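# Place the base on the conveyor belt, opening upward

## Task

Put the base down on the conveyor belt so that its open side faces up.

## Robot and tools

Robot: two 7-joint arms with parallel-finger grippers, left_arm and right_arm. Each arm lists its joints as waist, shoulder, upper arm roll, elbow, forearm roll, wrist pitch, wrist roll, and every per-joint list in calls and results uses that order. Stated joint ranges in rad: waist, upper arm roll, forearm roll and wrist roll -69.115 to 69.115; shoulder -2.250 to 2.250; elbow -2.580 to 2.580; wrist pitch -2.100 to 2.100. The real ends may differ by up to 0.014 rad. A target beyond an end is clipped or refused, and the result may then say "joint sent to its limit".

Frames: the scene frame has its origin at table-top height, halfway between the nominal arm bases. +z points up, +x points out over the table, and left_arm sits on the +y side. Arm names do not match image sides. Measured bases: left_arm at (+0.023, +0.429, +0.045) m, quat_wxyz (+1.000, 0, 0, +0.019); right_arm at (-0.025, -0.350, +0.045) m, quat_wxyz (+1.000, 0, 0, +0.031). Hand poses, velocities and targets are given in that arm's own base frame. Fixed cameras and the table use the scene frame. Printed hand positions can be off by a few cm, more at long reach. Gripper axes: the fingers point along +z and close along y. end_effector_position is the point between the closed pads. Closed fingertips extend about 19 mm past it, open ones about 6 mm.

The row (shared by execute_actions and move): 18 numbers covering both arms, even when only one arm moves. Numbers 1-7 are left_arm absolute joint target angles in rad. Number 8 is the left gripper position and number 9 the left gripper speed, both in [-1, 1]. Numbers 10-18 are the same nine values for right_arm. Gripper position is absolute: +1 is fully open (85 mm), 0 is roughly 45 mm, -1 is closed. The mapping is not linear, so check position_measured_pct, which is about 50 - 50 x position. Gripper speed: about 20 mm/s at -1, 85 at 0, 150 at +1. Grip force depends on speed and on how far past the object you command. A slow close gives about 100 N per pad. A fast close (+1) that starts at least 1 cm wider than the object and aims at least 1 cm narrower gives about 225-245 N. A target just about 1 mm inside the object's width gives a weak grip that reads status 3. To keep a gripper as it is, repeat its last position and speed; a 0 counts as a real command. To release, command a few mm wider than the object. Grippers start at +1.

Tools:
- execute_actions(actions, cameras): actions is a list of actions. Each action has up to 15 rows, one per 1/30 s control step; if fewer are given, the last row is held for the remaining steps. Each joint target is kept within 0.304 rad (first four joints) or 0.266 rad (wrist joints) of the measured angle. Drive speed is capped at 1.39 and 1.22 rad/s respectively. A large change therefore takes several actions. To hold a joint still, resend its "Joint targets" value. An empty actions list returns the full state and all camera images.
- move(target, speed, blend, blocking, cameras): target is one row, or a list of up to 15 rows sharing at most 10 s. All joints are interpolated together, so the hand travels on a curve and does not avoid obstacles. speed is the top rate in rad/s of the joint with the longest travel, 0.01 to 2, default 0.5; give one value or one per target. blend in rad rounds the corners at intermediate targets; 0 stops at each one. With blocking=false the result returns after about 0.5 s and a new move replaces the running one. Gripper values in later targets take effect only once the arms are at rest there. The result adds a "move:" line: done, off_target (at rest more than 0.01 rad off), moving, held (a step was withheld, or the clearance check stopped the path), or fault. limits=held means steps were withheld.
- wait(seconds 0 to 10): lets time run while the last commands are held.
- stop(): brakes a running move. Braking needs distance, more when fast, and the fingers keep moving.
- zoom_image(camera, region): camera is cam_head_left or cam_head_right (each 504x504). region is [x0, y0, x1, y1] in pixels from the top-left, at most 504 per side, taken from the latest image.
- clear_fault(arm): clears a reported torque fault on left_arm or right_arm.
- finished_scene(scene): ends the current scene, given by its number. Call it only when the base rests correctly without the robot. Call nothing after it in the same reply.

Results: Joint positions, Joint velocities ("within noise" means still), Joint targets (where joints are currently driven; these can keep changing), Joint torques (N m, offset and noisy, positive toward larger angles), and Flange force along the gripper axes (it includes held weight and may show "no reading"). Gripper values: position_measured_pct; motor_current_ma (about 1000 when stopped on an object or on closed pads, near 0 in air); object_status (0 moving, 1 blocked while opening, 2 stopped on an object short of target, 3 at target or pads met, i.e. nothing held or a soft grip). Wait up to 1.3 s with the command unchanged to read a stop. A reading under 98 with the fingers stopped short means something is held. "joint command not followed" means the inter-arm clearance check altered that arm's targets. MOTOR HOT appears at 60 °C; at 75 °C the arm sinks and stops for 30-60 s.

Avoid: the arms are stiff, so a target even a few mm past a firm contact presses very hard. Approach surfaces slowly. Never let the arms or grippers hit or squeeze each other. Do not drop the base, let go of it while it is moving, or let it fall far. Do not slam into the table or camera stand, and do not squeeze hard on a part that still rests on something. Avoid fast swings with a load and sustained outstretched holding, which cause heat. Keep every object inside the work area; loose objects may be nudged now and then. Torque limits: 104.5 N m for the first four joints, 51.3 for the wrist joints; a held load counts. Going past a limit, or straying more than 5 degrees from the planned path, causes a fault that stops the arm until clear_fault.

Each tool is called by a JSON object that holds its "op" and its "data", one argument or row to a line.

## Session

{"op": "execute_actions", "data": {
  "actions": []
}}

Scene clock: 0.00 s.
left_arm: end_effector_position=(+0.6379, -0.2668, +0.0606) position_measured_pct=0.0 object_status=3 motor_current_ma=0 end_effector_quat_wxyz=(-0.084, +0.986, +0.125, +0.072) | right_arm: end_effector_position=(+0.3128, +0.3393, +0.0619) position_measured_pct=0.0 object_status=3 motor_current_ma=0 end_effector_quat_wxyz=(+0.139, +0.676, -0.712, +0.132)
Joint positions: left_arm=[0.32 1.173 0.459 0.752 -0.669 1.305 -0.614] | right_arm=[-0.959 0.866 -0.083 1.425 0.26 1.211 1.929]
Joint velocities: within noise
Joint torques (N m): no reading
Motor temperatures (°C): left_arm=[38 31 36 27 36 30 36] | right_arm=[28 30 30 29 32 41 40]
Flange force (N): no reading
Joint targets: left_arm=[0.320 1.173 0.459 0.752 -0.669 1.305 -0.614] | right_arm=[-0.959 0.866 -0.083 1.425 0.260 1.211 1.929]
Tool commands: left_gripper/position=+1.0 left_gripper/speed=+1.0 right_gripper/position=+1.0 right_gripper/speed=+1.0

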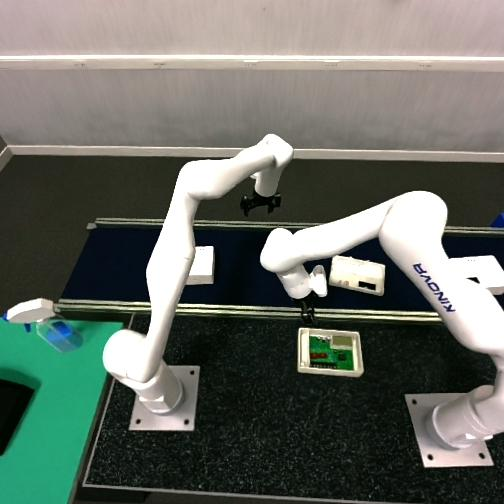

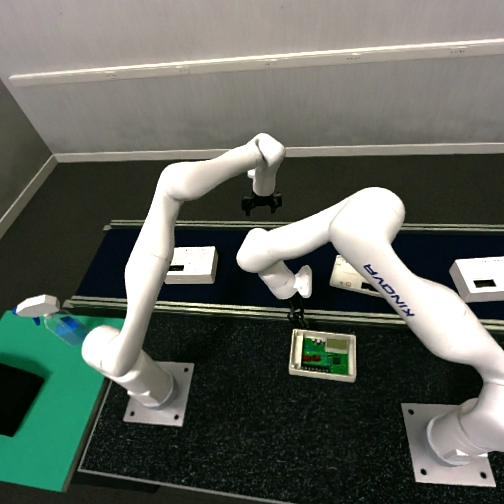

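{"op": "zoom_image", "data": {
  "camera": "cam_head_left",
  "region": [250, 200, 450, 400]
}}

{"op": "zoom_image", "data": {
  "camera": "cam_head_right",
  "region": [50, 200, 450, 450]
}}

Scaled by 2.520 from the camera's 504x504 image, which has a finer 720x720 frame.

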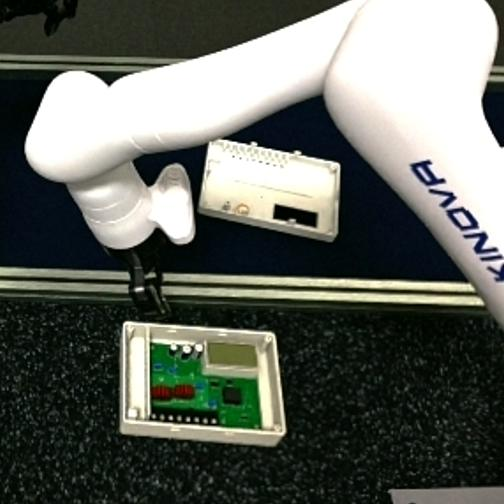

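Scaled by 1.260 from the camera's 504x504 image, which has a finer 720x720 frame.

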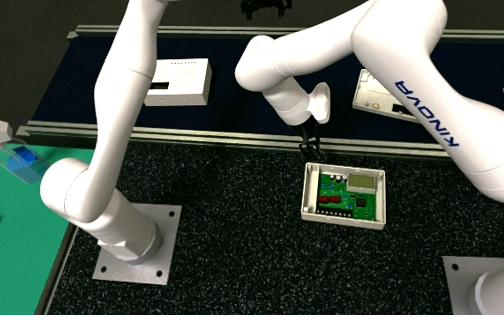

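{"op": "zoom_image", "data": {
  "camera": "cam_head_left",
  "region": [290, 315, 374, 385]
}}

{"op": "zoom_image", "data": {
  "camera": "cam_head_right",
  "region": [280, 320, 364, 390]
}}

Scaled by 6.000 from the camera's 504x504 image, which has a finer 720x720 frame.

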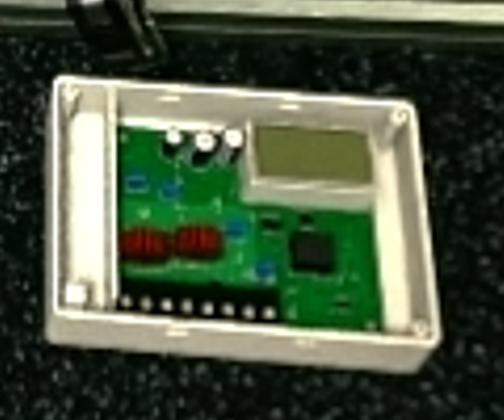

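Scaled by 6.000 from the camera's 504x504 image, which has a finer 720x720 frame.

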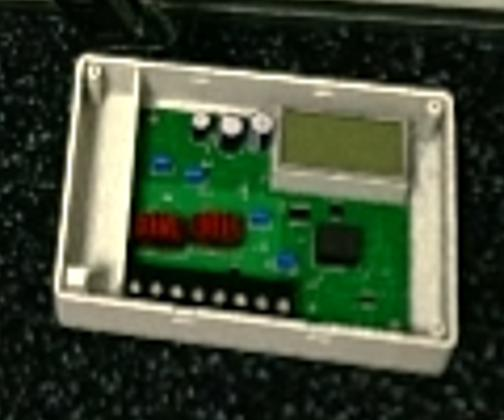

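{"op": "move", "data": {
  "target": [-0.3, 0.95, 0.459, 0.752, -0.669, 1.305, -0.614, 1, 1, -0.676, 0.338, 0, 2.279, 0, 0.524, 0.834, 0, 0],
  "speed": 1,
  "cameras": ["all"]
}}

{"op": "zoom_image", "data": {
  "camera": "cam_head_left",
  "region": [270, 250, 420, 400]
}}

{"op": "zoom_image", "data": {
  "camera": "cam_head_right",
  "region": [270, 250, 420, 400]
}}

Scene clock: 110.73 s.
left_arm: end_effector_position=(+0.7054, +0.1631, +0.2188) position_measured_pct=0.0 object_status=3 motor_current_ma=0 end_effector_quat_wxyz=(-0.086, +0.887, +0.427, +0.152) | right_arm: end_effector_position=(+0.2474, +0.1666, +0.0984) position_measured_pct=49.8 object_status=3 motor_current_ma=0 end_effector_quat_wxyz=(+0.000, +0.030, +1.000, +0.000)
Joint positions: left_arm=[-0.3 0.95 0.459 0.752 -0.669 1.305 -0.614] | right_arm=[-0.676 0.338 0 2.279 0 0.524 0.834]
Joint torques (N m): left_arm=[0.11 -22.93 1.63 -10.79 -0.66 -0.29 -0.26] | right_arm=[-0.98 -11.66 -0.17 -4.23 0.3 0.07 -0.23]
Flange force (N): left_arm=[-17.8 -16.6 -1.0] | right_arm=[-4.0 -2.2 1.5]
Joint targets: left_arm=[-0.300 0.950 0.459 0.752 -0.669 1.305 -0.614] | right_arm=[-0.676 0.338 0.000 2.279 0.000 0.524 0.834]
move: done

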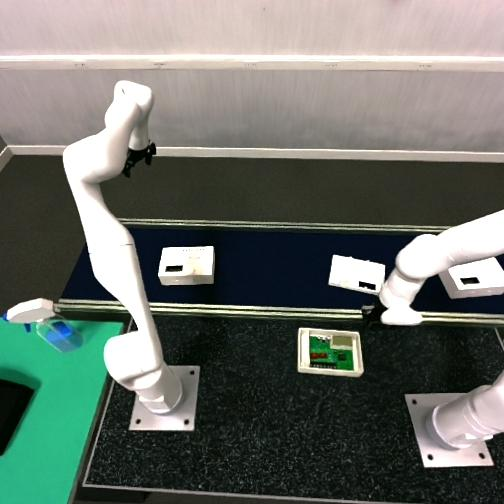

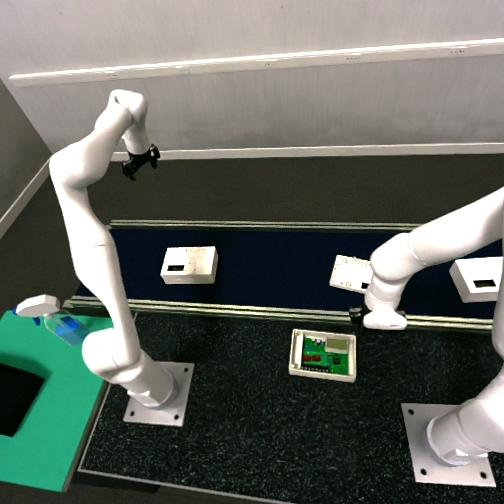

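Scaled by 3.360 from the camera's 504x504 image, which has a finer 720x720 frame.

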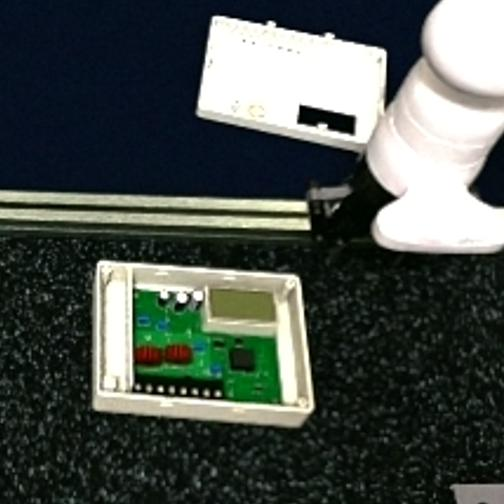

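Scaled by 3.360 from the camera's 504x504 image, which has a finer 720x720 frame.

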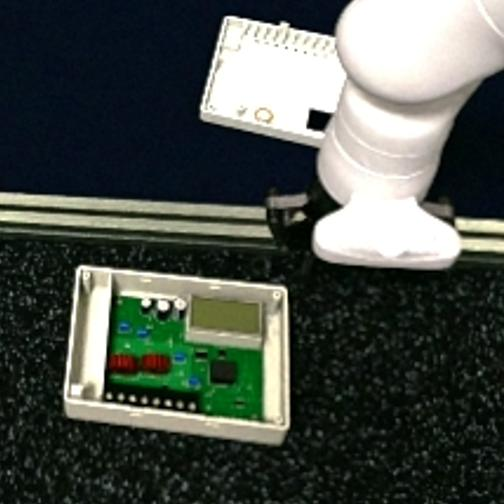

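{"op": "move", "data": {
  "target": [-0.3, 0.95, 0.459, 0.752, -0.669, 1.305, -0.614, 1, 1, -0.768, 0.591, 0, 2.341, 0, 0.21, 0.742, 0, 0],
  "cameras": ["all"]
}}

{"op": "zoom_image", "data": {
  "camera": "cam_head_left",
  "region": [290, 300, 400, 410]
}}

{"op": "zoom_image", "data": {
  "camera": "cam_head_right",
  "region": [290, 300, 400, 410]
}}

Scene clock: 136.40 s.
left_arm: end_effector_position=(+0.7054, +0.1631, +0.2188) position_measured_pct=0.0 object_status=3 motor_current_ma=0 end_effector_quat_wxyz=(-0.086, +0.887, +0.427, +0.152) | right_arm: end_effector_position=(+0.2329, +0.1904, +0.0155) position_measured_pct=49.8 object_status=3 motor_current_ma=0 end_effector_quat_wxyz=(+0.000, +0.030, +1.000, +0.000)
Joint positions: left_arm=[-0.3 0.95 0.459 0.752 -0.669 1.305 -0.614] | right_arm=[-0.768 0.591 0 2.341 0 0.21 0.742]
Joint torques (N m): left_arm=[0.02 -22.87 1.56 -10.84 -0.59 -0.24 -0.24] | right_arm=[-1.01 -13.57 0.01 -1.67 0.28 0.43 -0.34]
Flange force (N): left_arm=[-18.3 -16.9 -1.0] | right_arm=[-3.0 -2.9 3.3]
Joint targets: left_arm=[-0.300 0.950 0.459 0.752 -0.669 1.305 -0.614] | right_arm=[-0.768 0.591 0.000 2.341 0.000 0.210 0.742]
move: done

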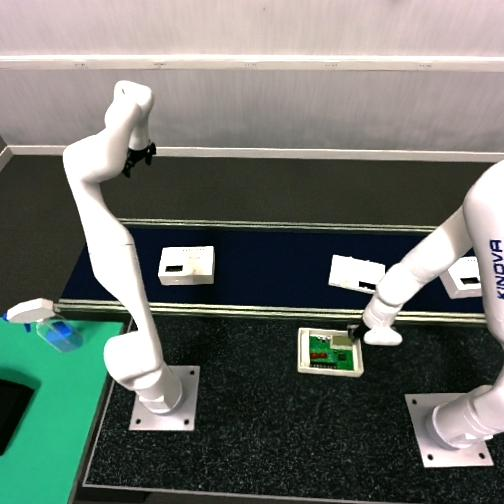

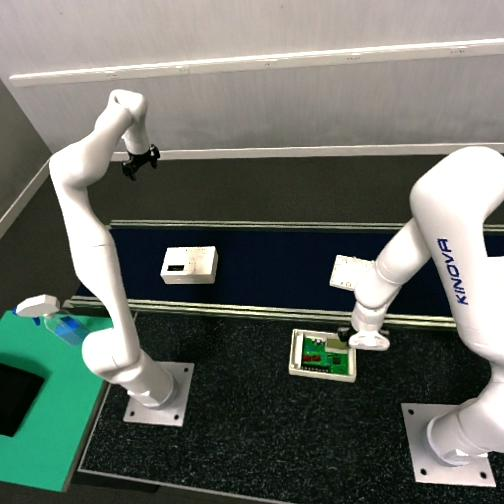

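Scaled by 4.582 from the camera's 504x504 image, which has a finer 720x720 frame.

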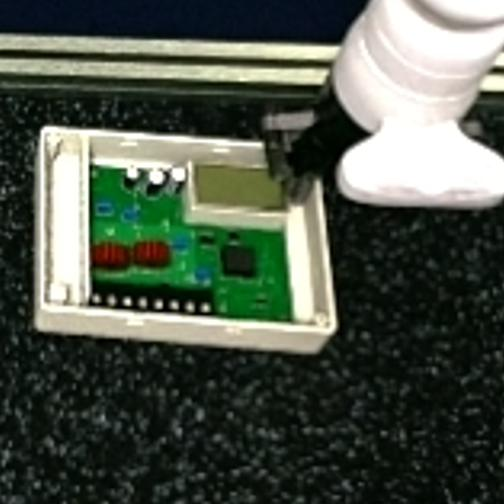

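Scaled by 4.582 from the camera's 504x504 image, which has a finer 720x720 frame.

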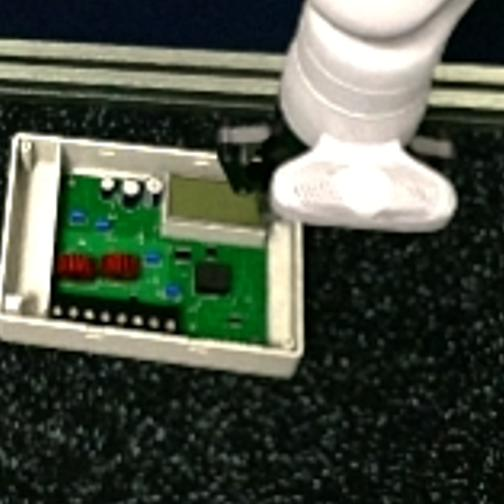

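{"op": "move", "data": {
  "target": [-0.3, 0.95, 0.459, 0.752, -0.669, 1.305, -0.614, 1, 1, -0.8495, 0.6705, 0, 2.398, 0, 0.073, 0.66, 0, 0],
  "cameras": ["all"]
}}

{"op": "zoom_image", "data": {
  "camera": "cam_head_left",
  "region": [290, 300, 400, 410]
}}

{"op": "zoom_image", "data": {
  "camera": "cam_head_right",
  "region": [290, 300, 400, 410]
}}

Scene clock: 157.63 s.
left_arm: end_effector_position=(+0.7054, +0.1631, +0.2188) position_measured_pct=0.0 object_status=3 motor_current_ma=0 end_effector_quat_wxyz=(-0.086, +0.887, +0.427, +0.152) | right_arm: end_effector_position=(+0.2157, +0.2077, +0.0038) position_measured_pct=49.8 object_status=3 motor_current_ma=0 end_effector_quat_wxyz=(+0.015, +0.031, +0.999, +0.019)
Joint positions: left_arm=[-0.3 0.95 0.459 0.752 -0.669 1.305 -0.614] | right_arm=[-0.849 0.622 0 2.398 0 0.073 0.66]
Joint torques (N m): left_arm=[0.02 -22.88 1.62 -10.75 -0.63 -0.27 -0.27] | right_arm=[-15.29 55.8 -19.99 3.87 0.45 2.4 0.47]
Flange force (N): left_arm=[-17.8 -16.4 -1.1] | right_arm=[-31.9 -36.0 -232.1]
Joint targets: left_arm=[-0.300 0.950 0.459 0.752 -0.669 1.305 -0.614] | right_arm=[-0.849 0.670 0.000 2.398 0.000 0.073 0.660]
TORQUE WARNING: the torque sensor of the shoulder of the right arm reached its warning level (56.7 N m). A warning alone does not stop the arm.
move: off_target (right_arm); right_arm: the shoulder is farthest, 0.049 rad from its target

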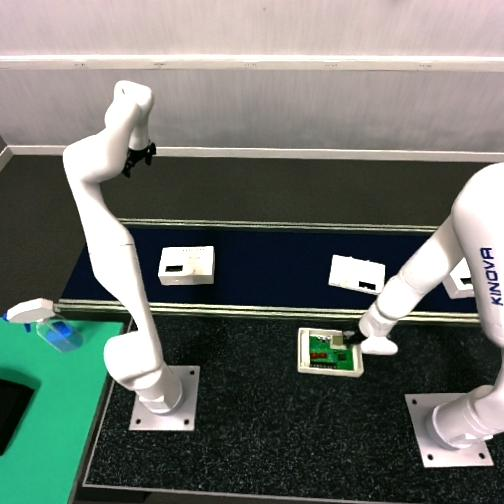

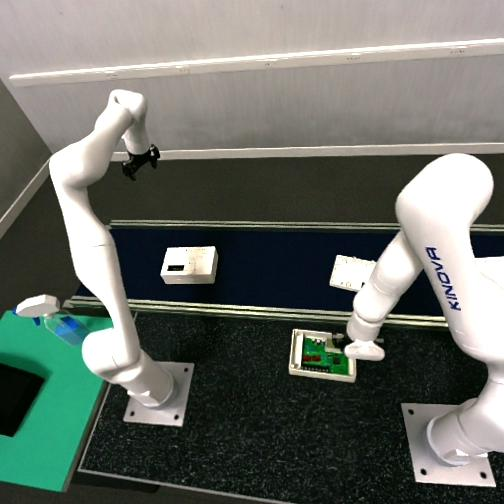

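Scaled by 4.582 from the camera's 504x504 image, which has a finer 720x720 frame.

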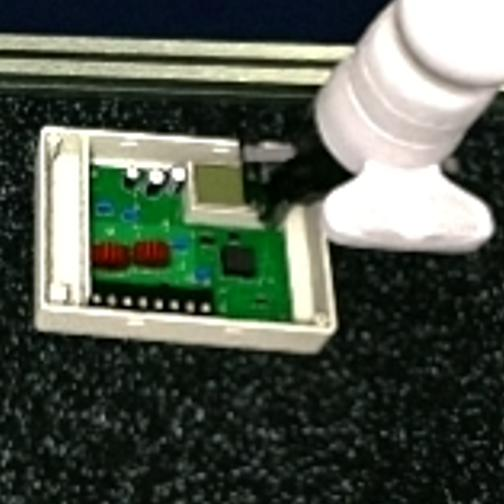

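Scaled by 4.582 from the camera's 504x504 image, which has a finer 720x720 frame.

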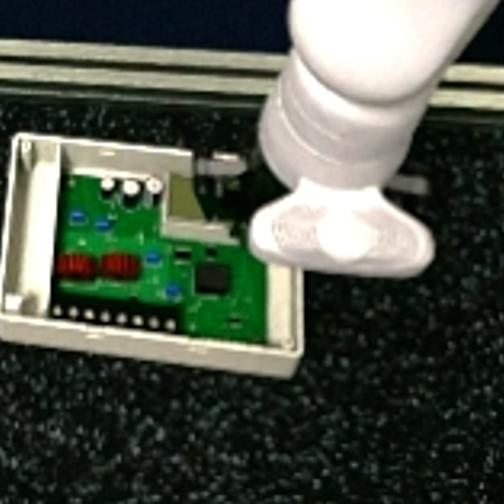

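{"op": "move", "data": {
  "target": [
    [-0.3,0.95,0.459,0.752,-0.669,1.305,-0.614,1,1,-0.86,0.52,0,2.4,0,0.22,0.65,0,0],
    [-0.3,0.95,0.459,0.752,-0.669,1.305,-0.614,1,1,-0.911,0.509,0,2.4055,0,0.227,0.599,0,0],
    [-0.3,0.95,0.459,0.752,-0.669,1.305,-0.614,1,1,-0.911,0.622,0,2.4219,0,0.098,0.599,0,0]
  ],
  "cameras": ["all"]
}}

{"op": "zoom_image", "data": {
  "camera": "cam_head_left",
  "region": [290, 300, 400, 410]
}}

{"op": "zoom_image", "data": {
  "camera": "cam_head_right",
  "region": [290, 300, 400, 410]
}}

Scene clock: 188.57 s.
left_arm: end_effector_position=(+0.7054, +0.1631, +0.2188) position_measured_pct=0.0 object_status=3 motor_current_ma=0 end_effector_quat_wxyz=(-0.086, +0.887, +0.427, +0.152) | right_arm: end_effector_position=(+0.1886, +0.2026, +0.0026) position_measured_pct=49.8 object_status=3 motor_current_ma=0 end_effector_quat_wxyz=(+0.000, +0.030, +1.000, +0.000)
Joint positions: left_arm=[-0.3 0.95 0.459 0.752 -0.669 1.305 -0.614] | right_arm=[-0.911 0.622 0 2.422 0 0.098 0.599]
Joint torques (N m): left_arm=[0.01 -22.86 1.54 -10.97 -0.63 -0.23 -0.26] | right_arm=[-1.15 -13.05 -0.14 -0.67 0.31 0.2 -0.36]
Motor temperatures (°C): left_arm=[37 33 34 27 35 30 36] | right_arm=[28 39 30 28 32 40 40]
Flange force (N): left_arm=[-19.2 -17.6 -0.9] | right_arm=[-4.0 -2.5 2.5]
Joint targets: left_arm=[-0.300 0.950 0.459 0.752 -0.669 1.305 -0.614] | right_arm=[-0.911 0.622 0.000 2.422 0.000 0.098 0.599]
TORQUE WARNING: the torque sensor of the shoulder of the right arm reached its warning level (56.7 N m). A warning alone does not stop the arm.
move: done

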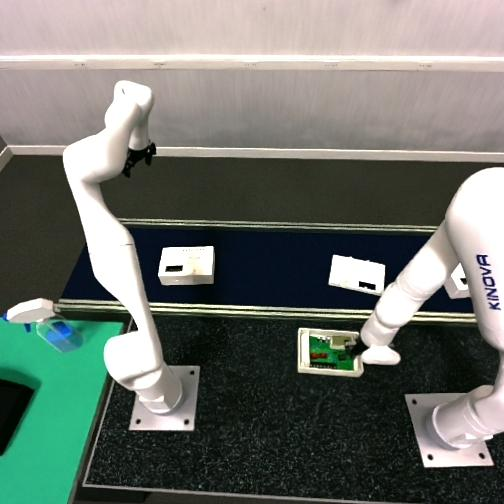

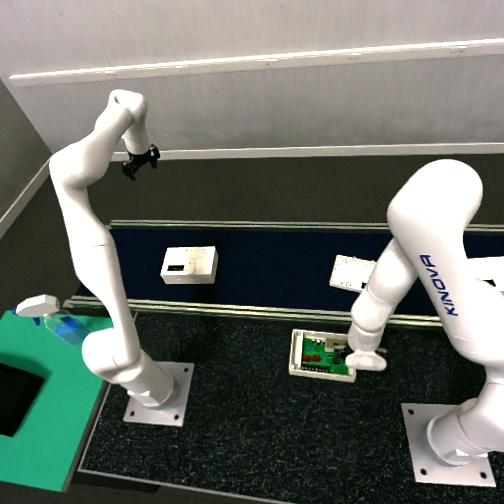

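Scaled by 4.582 from the camera's 504x504 image, which has a finer 720x720 frame.

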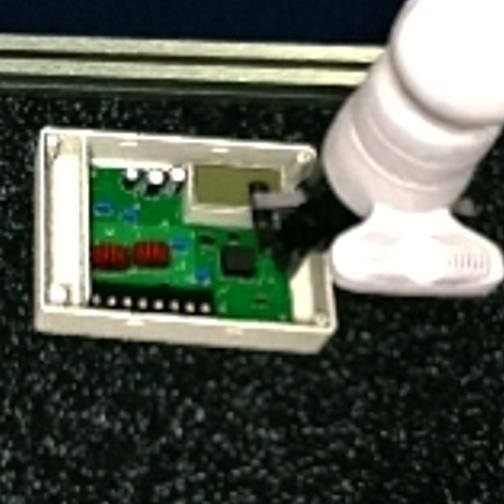

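Scaled by 4.582 from the camera's 504x504 image, which has a finer 720x720 frame.

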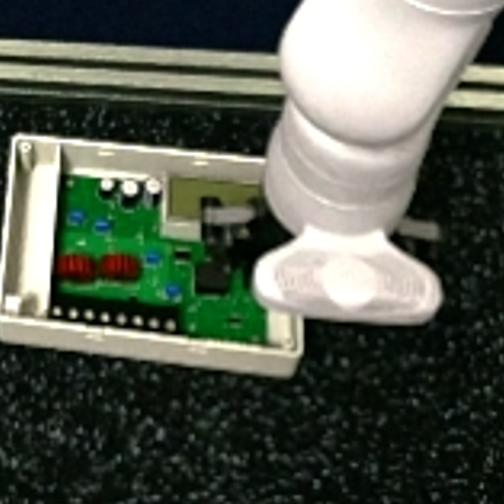

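{"op": "move", "data": {
  "target": [
    [-0.3,0.95,0.459,0.752,-0.669,1.305,-0.614,1,1,-0.911,0.644,0,2.424,0,0.0736,0.599,0,0],
    [-0.3,0.95,0.459,0.752,-0.669,1.305,-0.614,1,1,-0.911,0.644,0,2.424,0,0.0736,0.599,-1,-1]
  ],
  "cameras": ["cam_head_left"]
}}

Scene clock: 201.63 s.
left_arm: end_effector_position=(+0.7054, +0.1631, +0.2188) position_measured_pct=0.0 object_status=3 motor_current_ma=0 end_effector_quat_wxyz=(-0.086, +0.887, +0.427, +0.152) | right_arm: end_effector_position=(+0.1886, +0.2026, -0.0035) position_measured_pct=96.5 object_status=0 motor_current_ma=1000 end_effector_quat_wxyz=(+0.000, +0.030, +1.000, +0.000)
Joint positions: left_arm=[-0.3 0.95 0.459 0.752 -0.669 1.305 -0.614] | right_arm=[-0.911 0.644 0 2.424 0 0.074 0.599]
Joint torques (N m): left_arm=[0.01 -22.84 1.57 -10.85 -0.72 -0.3 -0.23] | right_arm=[-1.46 -10.9 -0.51 -0.29 0.42 0.12 -0.17]
Flange force (N): left_arm=[-18.3 -16.9 -1.2] | right_arm=[-4.5 -2.7 -6.1]
Joint targets: left_arm=[-0.300 0.950 0.459 0.752 -0.669 1.305 -0.614] | right_arm=[-0.911 0.644 0.000 2.424 0.000 0.074 0.599]
move: done
Images, in order (width x height): cam_head_left 504x504.

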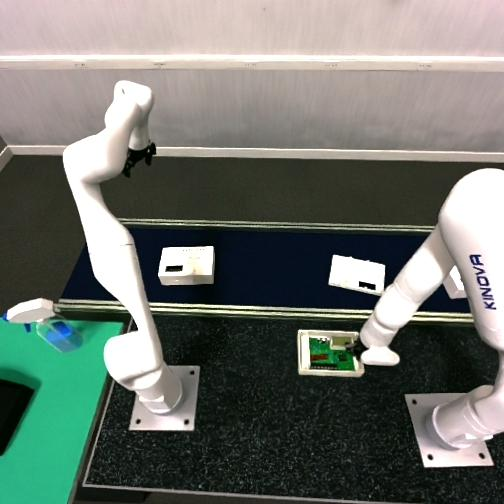

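{"op": "move", "data": {
  "target": [
    [-0.3,0.95,0.459,0.752,-0.669,1.305,-0.614,1,1,-0.911,0.3026,0,2.3366,0,0.5024,0.599,-1,-1],
    [-0.3,0.95,0.459,0.752,-0.669,1.305,-0.614,1,1,-0.609,0.9313,0,1.0487,0,1.1616,0.901,-1,-1]
  ],
  "blend": [0.08, 0],
  "speed": 0.6,
  "cameras": ["all"]
}}

Scene clock: 223.60 s.
left_arm: end_effector_position=(+0.7054, +0.1631, +0.2188) position_measured_pct=0.0 object_status=3 motor_current_ma=0 end_effector_quat_wxyz=(-0.086, +0.887, +0.427, +0.152) | right_arm: end_effector_position=(+0.5276, +0.3377, +0.0995) position_measured_pct=96.5 object_status=2 motor_current_ma=1000 end_effector_quat_wxyz=(+0.000, +0.030, +1.000, +0.000)
Joint positions: left_arm=[-0.3 0.95 0.459 0.752 -0.669 1.305 -0.614] | right_arm=[-0.609 0.931 0 1.049 0 1.162 0.901]
Joint torques (N m): left_arm=[0.1 -22.8 1.63 -10.82 -0.69 -0.22 -0.21] | right_arm=[-1.03 -25.99 -0.1 -8.58 0.2 -0.01 -0.33]
Flange force (N): left_arm=[-18.3 -17.2 -1.0] | right_arm=[-3.2 -0.5 2.3]
Joint targets: left_arm=[-0.300 0.950 0.459 0.752 -0.669 1.305 -0.614] | right_arm=[-0.609 0.931 0.000 1.049 0.000 1.162 0.901]
move: done

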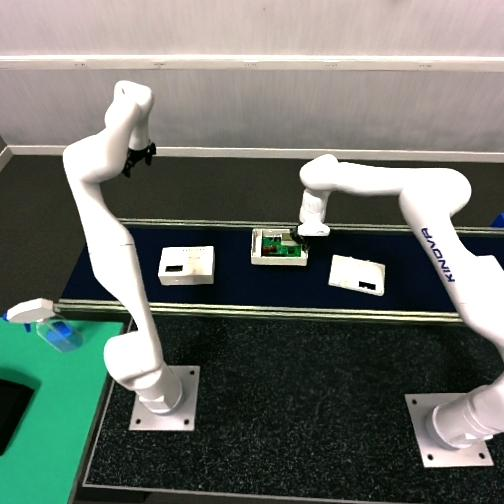

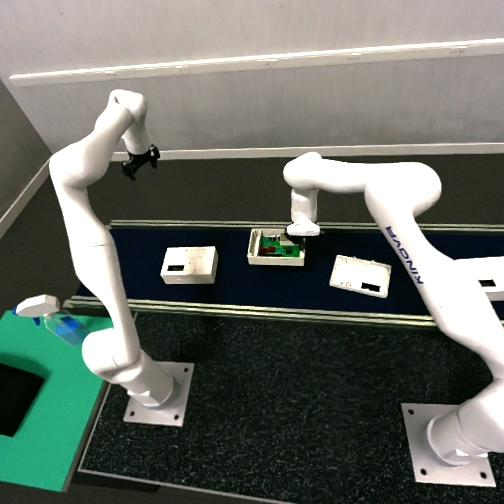

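{"op": "move", "data": {
  "target": [-0.3,0.95,0.459,0.752,-0.669,1.305,-0.614,1,1,-0.609,1.0542,0,1.113,0,0.9744,0.901,-1,-1],
  "speed": 0.2,
  "cameras": ["all"]
}}

Scene clock: 232.77 s.
left_arm: end_effector_position=(+0.7054, +0.1631, +0.2188) position_measured_pct=0.0 object_status=3 motor_current_ma=0 end_effector_quat_wxyz=(-0.086, +0.887, +0.427, +0.152) | right_arm: end_effector_position=(+0.5278, +0.3378, +0.0053) position_measured_pct=96.5 object_status=2 motor_current_ma=1000 end_effector_quat_wxyz=(+0.000, +0.030, +1.000, +0.000)
Joint positions: left_arm=[-0.3 0.95 0.459 0.752 -0.669 1.305 -0.614] | right_arm=[-0.609 1.053 0 1.113 0 0.974 0.901]
Joint velocities: left_arm=[within noise] | right_arm=[-0.001 0.005 0.002 0.001 0 -0.001 0]
Joint torques (N m): left_arm=[-0.02 -22.92 1.49 -10.88 -0.7 -0.21 -0.24] | right_arm=[-1.92 12.27 -1.08 0.95 0.14 -6.32 -0.46]
Flange force (N): left_arm=[-18.5 -17.0 -0.9] | right_arm=[12.0 -13.6 -68.4]
Joint targets: left_arm=[-0.300 0.950 0.459 0.752 -0.669 1.305 -0.614] | right_arm=[-0.609 1.054 0.000 1.113 0.000 0.974 0.901]
move: done

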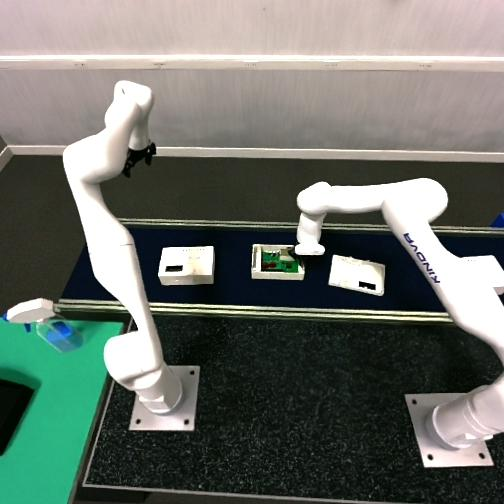

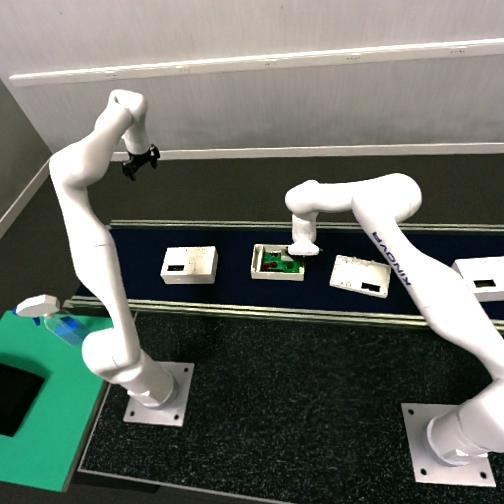

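{"op": "finished_scene", "data": {
  "scene": 1
}}

The scene is finished: the task was done.


## Next scene

The same job, from a new start.

{"op": "execute_actions", "data": {
  "actions": []
}}

{"op": "zoom_image", "data": {
  "camera": "cam_head_left",
  "region": [150, 220, 400, 470]
}}

Scene clock: 0.00 s.
left_arm: end_effector_position=(+0.3117, -0.3539, +0.2329) position_measured_pct=0.0 object_status=3 motor_current_ma=0 end_effector_quat_wxyz=(+0.106, +0.969, -0.121, +0.188) | right_arm: end_effector_position=(+0.1034, +0.0648, +0.2640) position_measured_pct=0.0 object_status=3 motor_current_ma=0 end_effector_quat_wxyz=(+0.046, +0.622, -0.635, +0.456)
Joint positions: left_arm=[0.442 0.225 0.502 1.991 -0.422 0.567 -0.595] | right_arm=[-1.461 0.219 -0.474 2.3 0.318 1.596 0.991]
Joint velocities: within noise
Joint torques (N m): no reading
Motor temperatures (°C): left_arm=[37 29 34 26 34 30 36] | right_arm=[28 31 29 27 31 40 39]
Flange force (N): no reading
Joint targets: left_arm=[0.442 0.225 0.502 1.991 -0.422 0.567 -0.595] | right_arm=[-1.461 0.219 -0.474 2.300 0.318 1.596 0.991]
Tool commands: left_gripper/position=+1.0 left_gripper/speed=+1.0 right_gripper/position=+1.0 right_gripper/speed=+1.0

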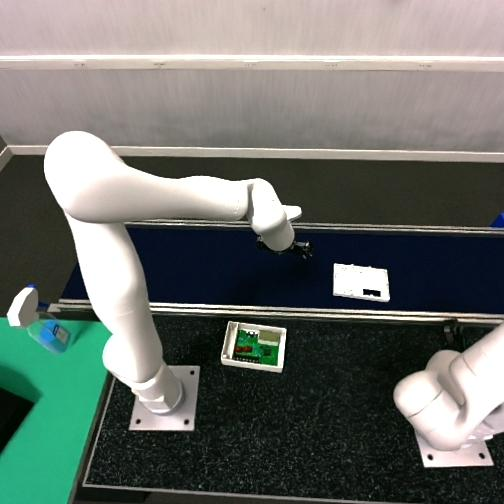

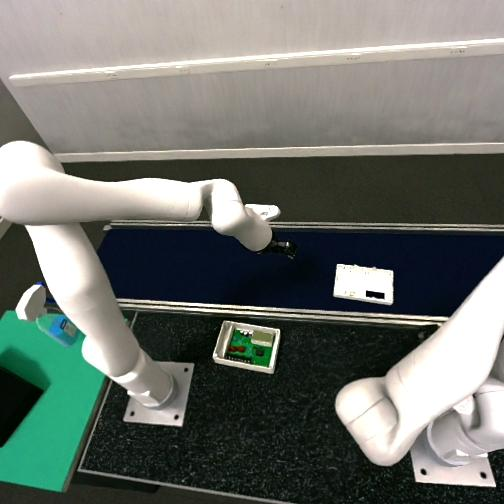

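Scaled by 2.016 from the camera's 504x504 image, which has a finer 720x720 frame.

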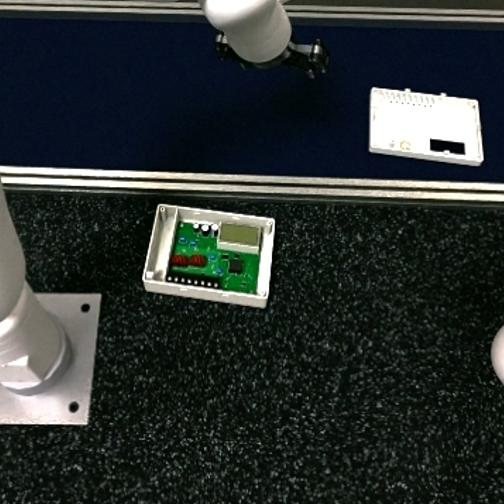

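{"op": "move", "data": {
  "target": [-0.4,0.225,0.502,1.991,-0.422,0.567,-0.595,1,1,-1.157,0.709,0,1.8257,0,0.607,0.321,0,0],
  "speed": 0.9,
  "cameras": ["all"]
}}

{"op": "zoom_image", "data": {
  "camera": "cam_head_left",
  "region": [215, 290, 325, 400]
}}

{"op": "zoom_image", "data": {
  "camera": "cam_head_right",
  "region": [205, 290, 315, 400]
}}

Scene clock: 35.80 s.
left_arm: end_effector_position=(+0.4717, -0.0033, +0.2329) position_measured_pct=0.0 object_status=3 motor_current_ma=0 end_effector_quat_wxyz=(+0.020, +0.934, +0.286, +0.215) | right_arm: end_effector_position=(+0.2049, +0.4049, +0.0347) position_measured_pct=49.8 object_status=3 motor_current_ma=0 end_effector_quat_wxyz=(+0.000, +0.046, +0.999, +0.000)
Joint positions: left_arm=[-0.4 0.225 0.502 1.991 -0.422 0.567 -0.595] | right_arm=[-1.157 0.709 0 1.826 0 0.607 0.321]
Joint torques (N m): left_arm=[0.03 -9.4 0.54 -10.36 -0.22 -0.82 -0.24] | right_arm=[-1.17 -18.27 -0.2 -4.76 0.25 0.41 -0.3]
Flange force (N): left_arm=[-8.4 -5.8 -3.4] | right_arm=[-3.3 -0.7 1.0]
Joint targets: left_arm=[-0.400 0.225 0.502 1.991 -0.422 0.567 -0.595] | right_arm=[-1.157 0.709 0.000 1.826 0.000 0.607 0.321]
move: done

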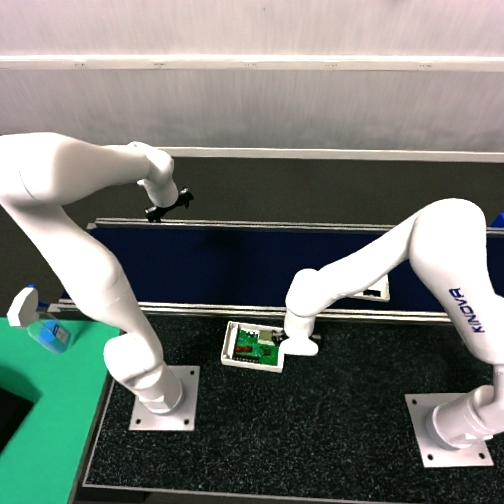

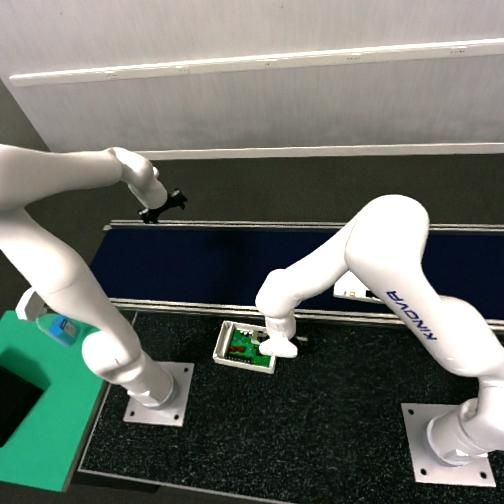

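Scaled by 4.582 from the camera's 504x504 image, which has a finer 720x720 frame.

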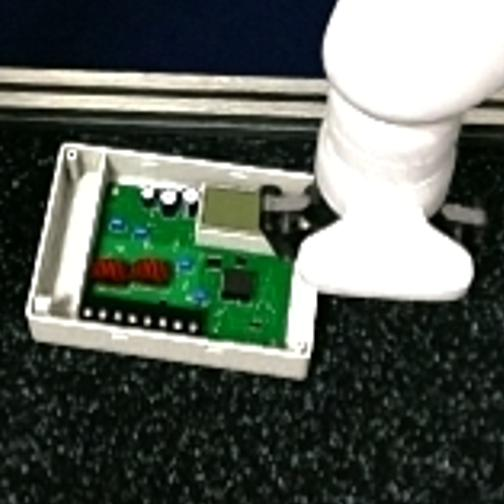

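Scaled by 4.582 from the camera's 504x504 image, which has a finer 720x720 frame.

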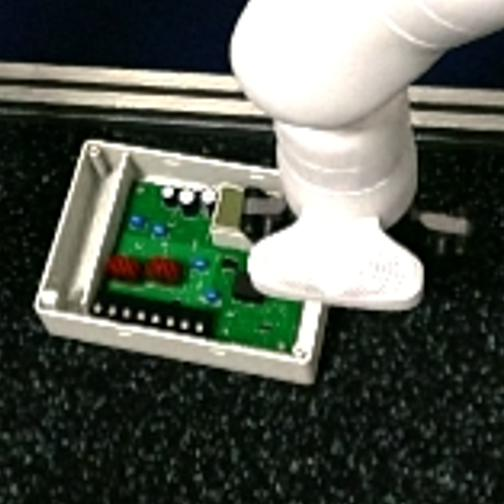

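{"op": "move", "data": {
  "target": [
    [-0.4,0.225,0.502,1.991,-0.422,0.567,-0.595,1,1,-1.165,0.801,0,1.802,0,0.5385,0.313,0,0],
    [-0.4,0.225,0.502,1.991,-0.422,0.567,-0.595,1,1,-1.165,0.801,0,1.802,0,0.5385,0.313,-1,-1]
  ],
  "speed": 0.25,
  "cameras": ["cam_head_left"]
}}

Scene clock: 52.17 s.
left_arm: end_effector_position=(+0.4717, -0.0033, +0.2329) position_measured_pct=0.0 object_status=3 motor_current_ma=0 end_effector_quat_wxyz=(+0.020, +0.934, +0.286, +0.215) | right_arm: end_effector_position=(+0.2057, +0.4159, -0.0035) position_measured_pct=96.5 object_status=0 motor_current_ma=1000 end_effector_quat_wxyz=(+0.000, +0.046, +0.999, +0.000)
Joint positions: left_arm=[-0.4 0.225 0.502 1.991 -0.422 0.567 -0.595] | right_arm=[-1.165 0.801 0 1.802 0 0.539 0.313]
Joint torques (N m): left_arm=[-0.09 -9.41 0.58 -10.33 -0.21 -0.76 -0.28] | right_arm=[-1.1 -16.56 -0.01 -3.88 0.32 -0.09 -0.4]
Flange force (N): left_arm=[-8.7 -5.2 -2.9] | right_arm=[-2.9 -1.4 -5.6]
Joint targets: left_arm=[-0.400 0.225 0.502 1.991 -0.422 0.567 -0.595] | right_arm=[-1.165 0.801 0.000 1.802 0.000 0.538 0.313]
move: done
Images, in order (width x height): cam_head_left 504x504.

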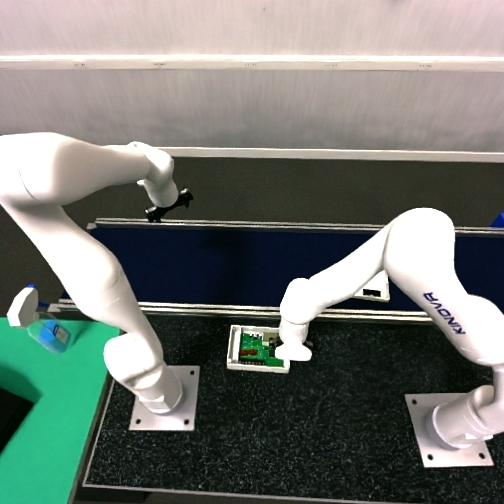

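{"op": "move", "data": {
  "target": [
    [-0.4,0.225,0.502,1.991,-0.422,0.567,-0.595,1,1,-1.165,0.6047,0,1.7417,0,0.7952,0.313,-1,-1],
    [-0.4,0.225,0.502,1.991,-0.422,0.567,-0.595,1,1,-0.609,0.9313,0,1.0487,0,1.1616,0.901,-1,-1],
    [-0.4,0.225,0.502,1.991,-0.422,0.567,-0.595,1,1,-0.609,1.0523,0,1.112,0,0.9773,0.901,-1,-1]
  ],
  "blend": [0.05,0.02,0],
  "speed": [0.5,0.7,0.2],
  "cameras": ["all"]
}}

Scene clock: 69.20 s.
left_arm: end_effector_position=(+0.4717, -0.0033, +0.2329) position_measured_pct=0.0 object_status=3 motor_current_ma=0 end_effector_quat_wxyz=(+0.020, +0.934, +0.286, +0.215) | right_arm: end_effector_position=(+0.5278, +0.3378, +0.0065) position_measured_pct=96.5 object_status=2 motor_current_ma=1000 end_effector_quat_wxyz=(+0.000, +0.030, +1.000, +0.000)
Joint positions: left_arm=[-0.4 0.225 0.502 1.991 -0.422 0.567 -0.595] | right_arm=[-0.609 1.052 0 1.112 0 0.977 0.901]
Joint torques (N m): left_arm=[-0.02 -9.4 0.55 -10.36 -0.19 -0.67 -0.24] | right_arm=[-1.44 -11.12 -0.48 -3.98 0.14 -1.85 -0.43]
Flange force (N): left_arm=[-8.8 -5.8 -2.8] | right_arm=[3.3 -6.2 -24.6]
Joint targets: left_arm=[-0.400 0.225 0.502 1.991 -0.422 0.567 -0.595] | right_arm=[-0.609 1.052 0.000 1.112 0.000 0.977 0.901]
move: done

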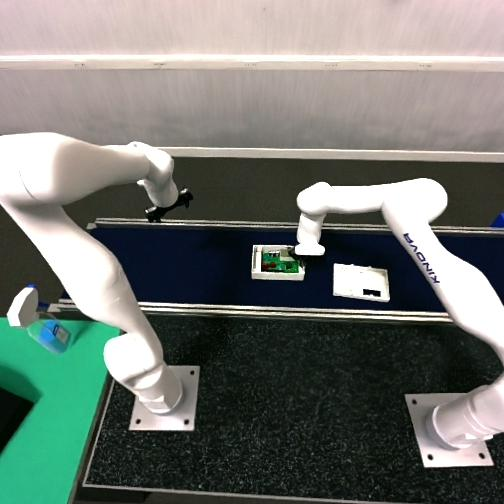

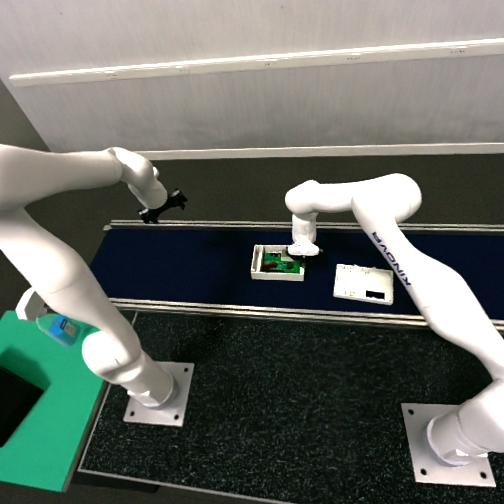

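{"op": "move", "data": {
  "target": [
    [-0.4,0.225,0.502,1.991,-0.422,0.567,-0.595,1,1,-0.609,1.0523,0,1.112,0,0.9773,0.901,-0.5,-1],
    [-0.4,0.225,0.502,1.991,-0.422,0.567,-0.595,1,1,-0.609,0.9313,0,1.0487,0,1.1616,0.901,-0.5,-1]
  ],
  "speed": 0.3,
  "cameras": ["cam_head_left"]
}}

Scene clock: 77.87 s.
left_arm: end_effector_position=(+0.4717, -0.0033, +0.2329) position_measured_pct=0.0 object_status=3 motor_current_ma=0 end_effector_quat_wxyz=(+0.020, +0.934, +0.286, +0.215) | right_arm: end_effector_position=(+0.5277, +0.3377, +0.0995) position_measured_pct=74.9 object_status=3 motor_current_ma=0 end_effector_quat_wxyz=(+0.000, +0.030, +1.000, +0.000)
Joint positions: left_arm=[-0.4 0.225 0.502 1.991 -0.422 0.567 -0.595] | right_arm=[-0.609 0.931 0 1.049 0 1.162 0.901]
Joint torques (N m): left_arm=[-0.02 -9.42 0.5 -10.37 -0.18 -0.71 -0.26] | right_arm=[-1.12 -24.19 0.04 -7.94 0.32 0.1 -0.33]
Flange force (N): left_arm=[-8.8 -5.6 -2.9] | right_arm=[-2.2 -1.4 -0.3]
Joint targets: left_arm=[-0.400 0.225 0.502 1.991 -0.422 0.567 -0.595] | right_arm=[-0.609 0.931 0.000 1.049 0.000 1.162 0.901]
move: done
Images, in order (width x height): cam_head_left 504x504.

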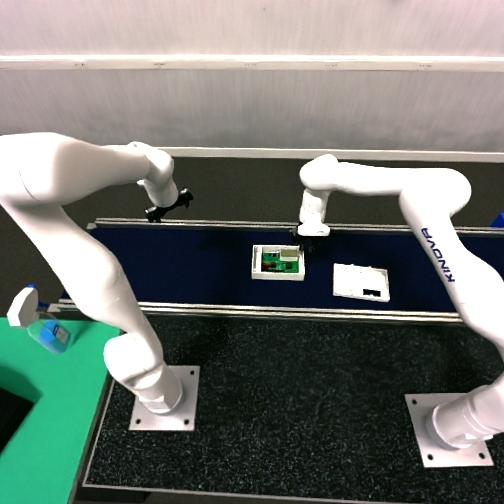

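{"op": "finished_scene", "data": {
  "scene": 2
}}

The scene is finished: the task was done.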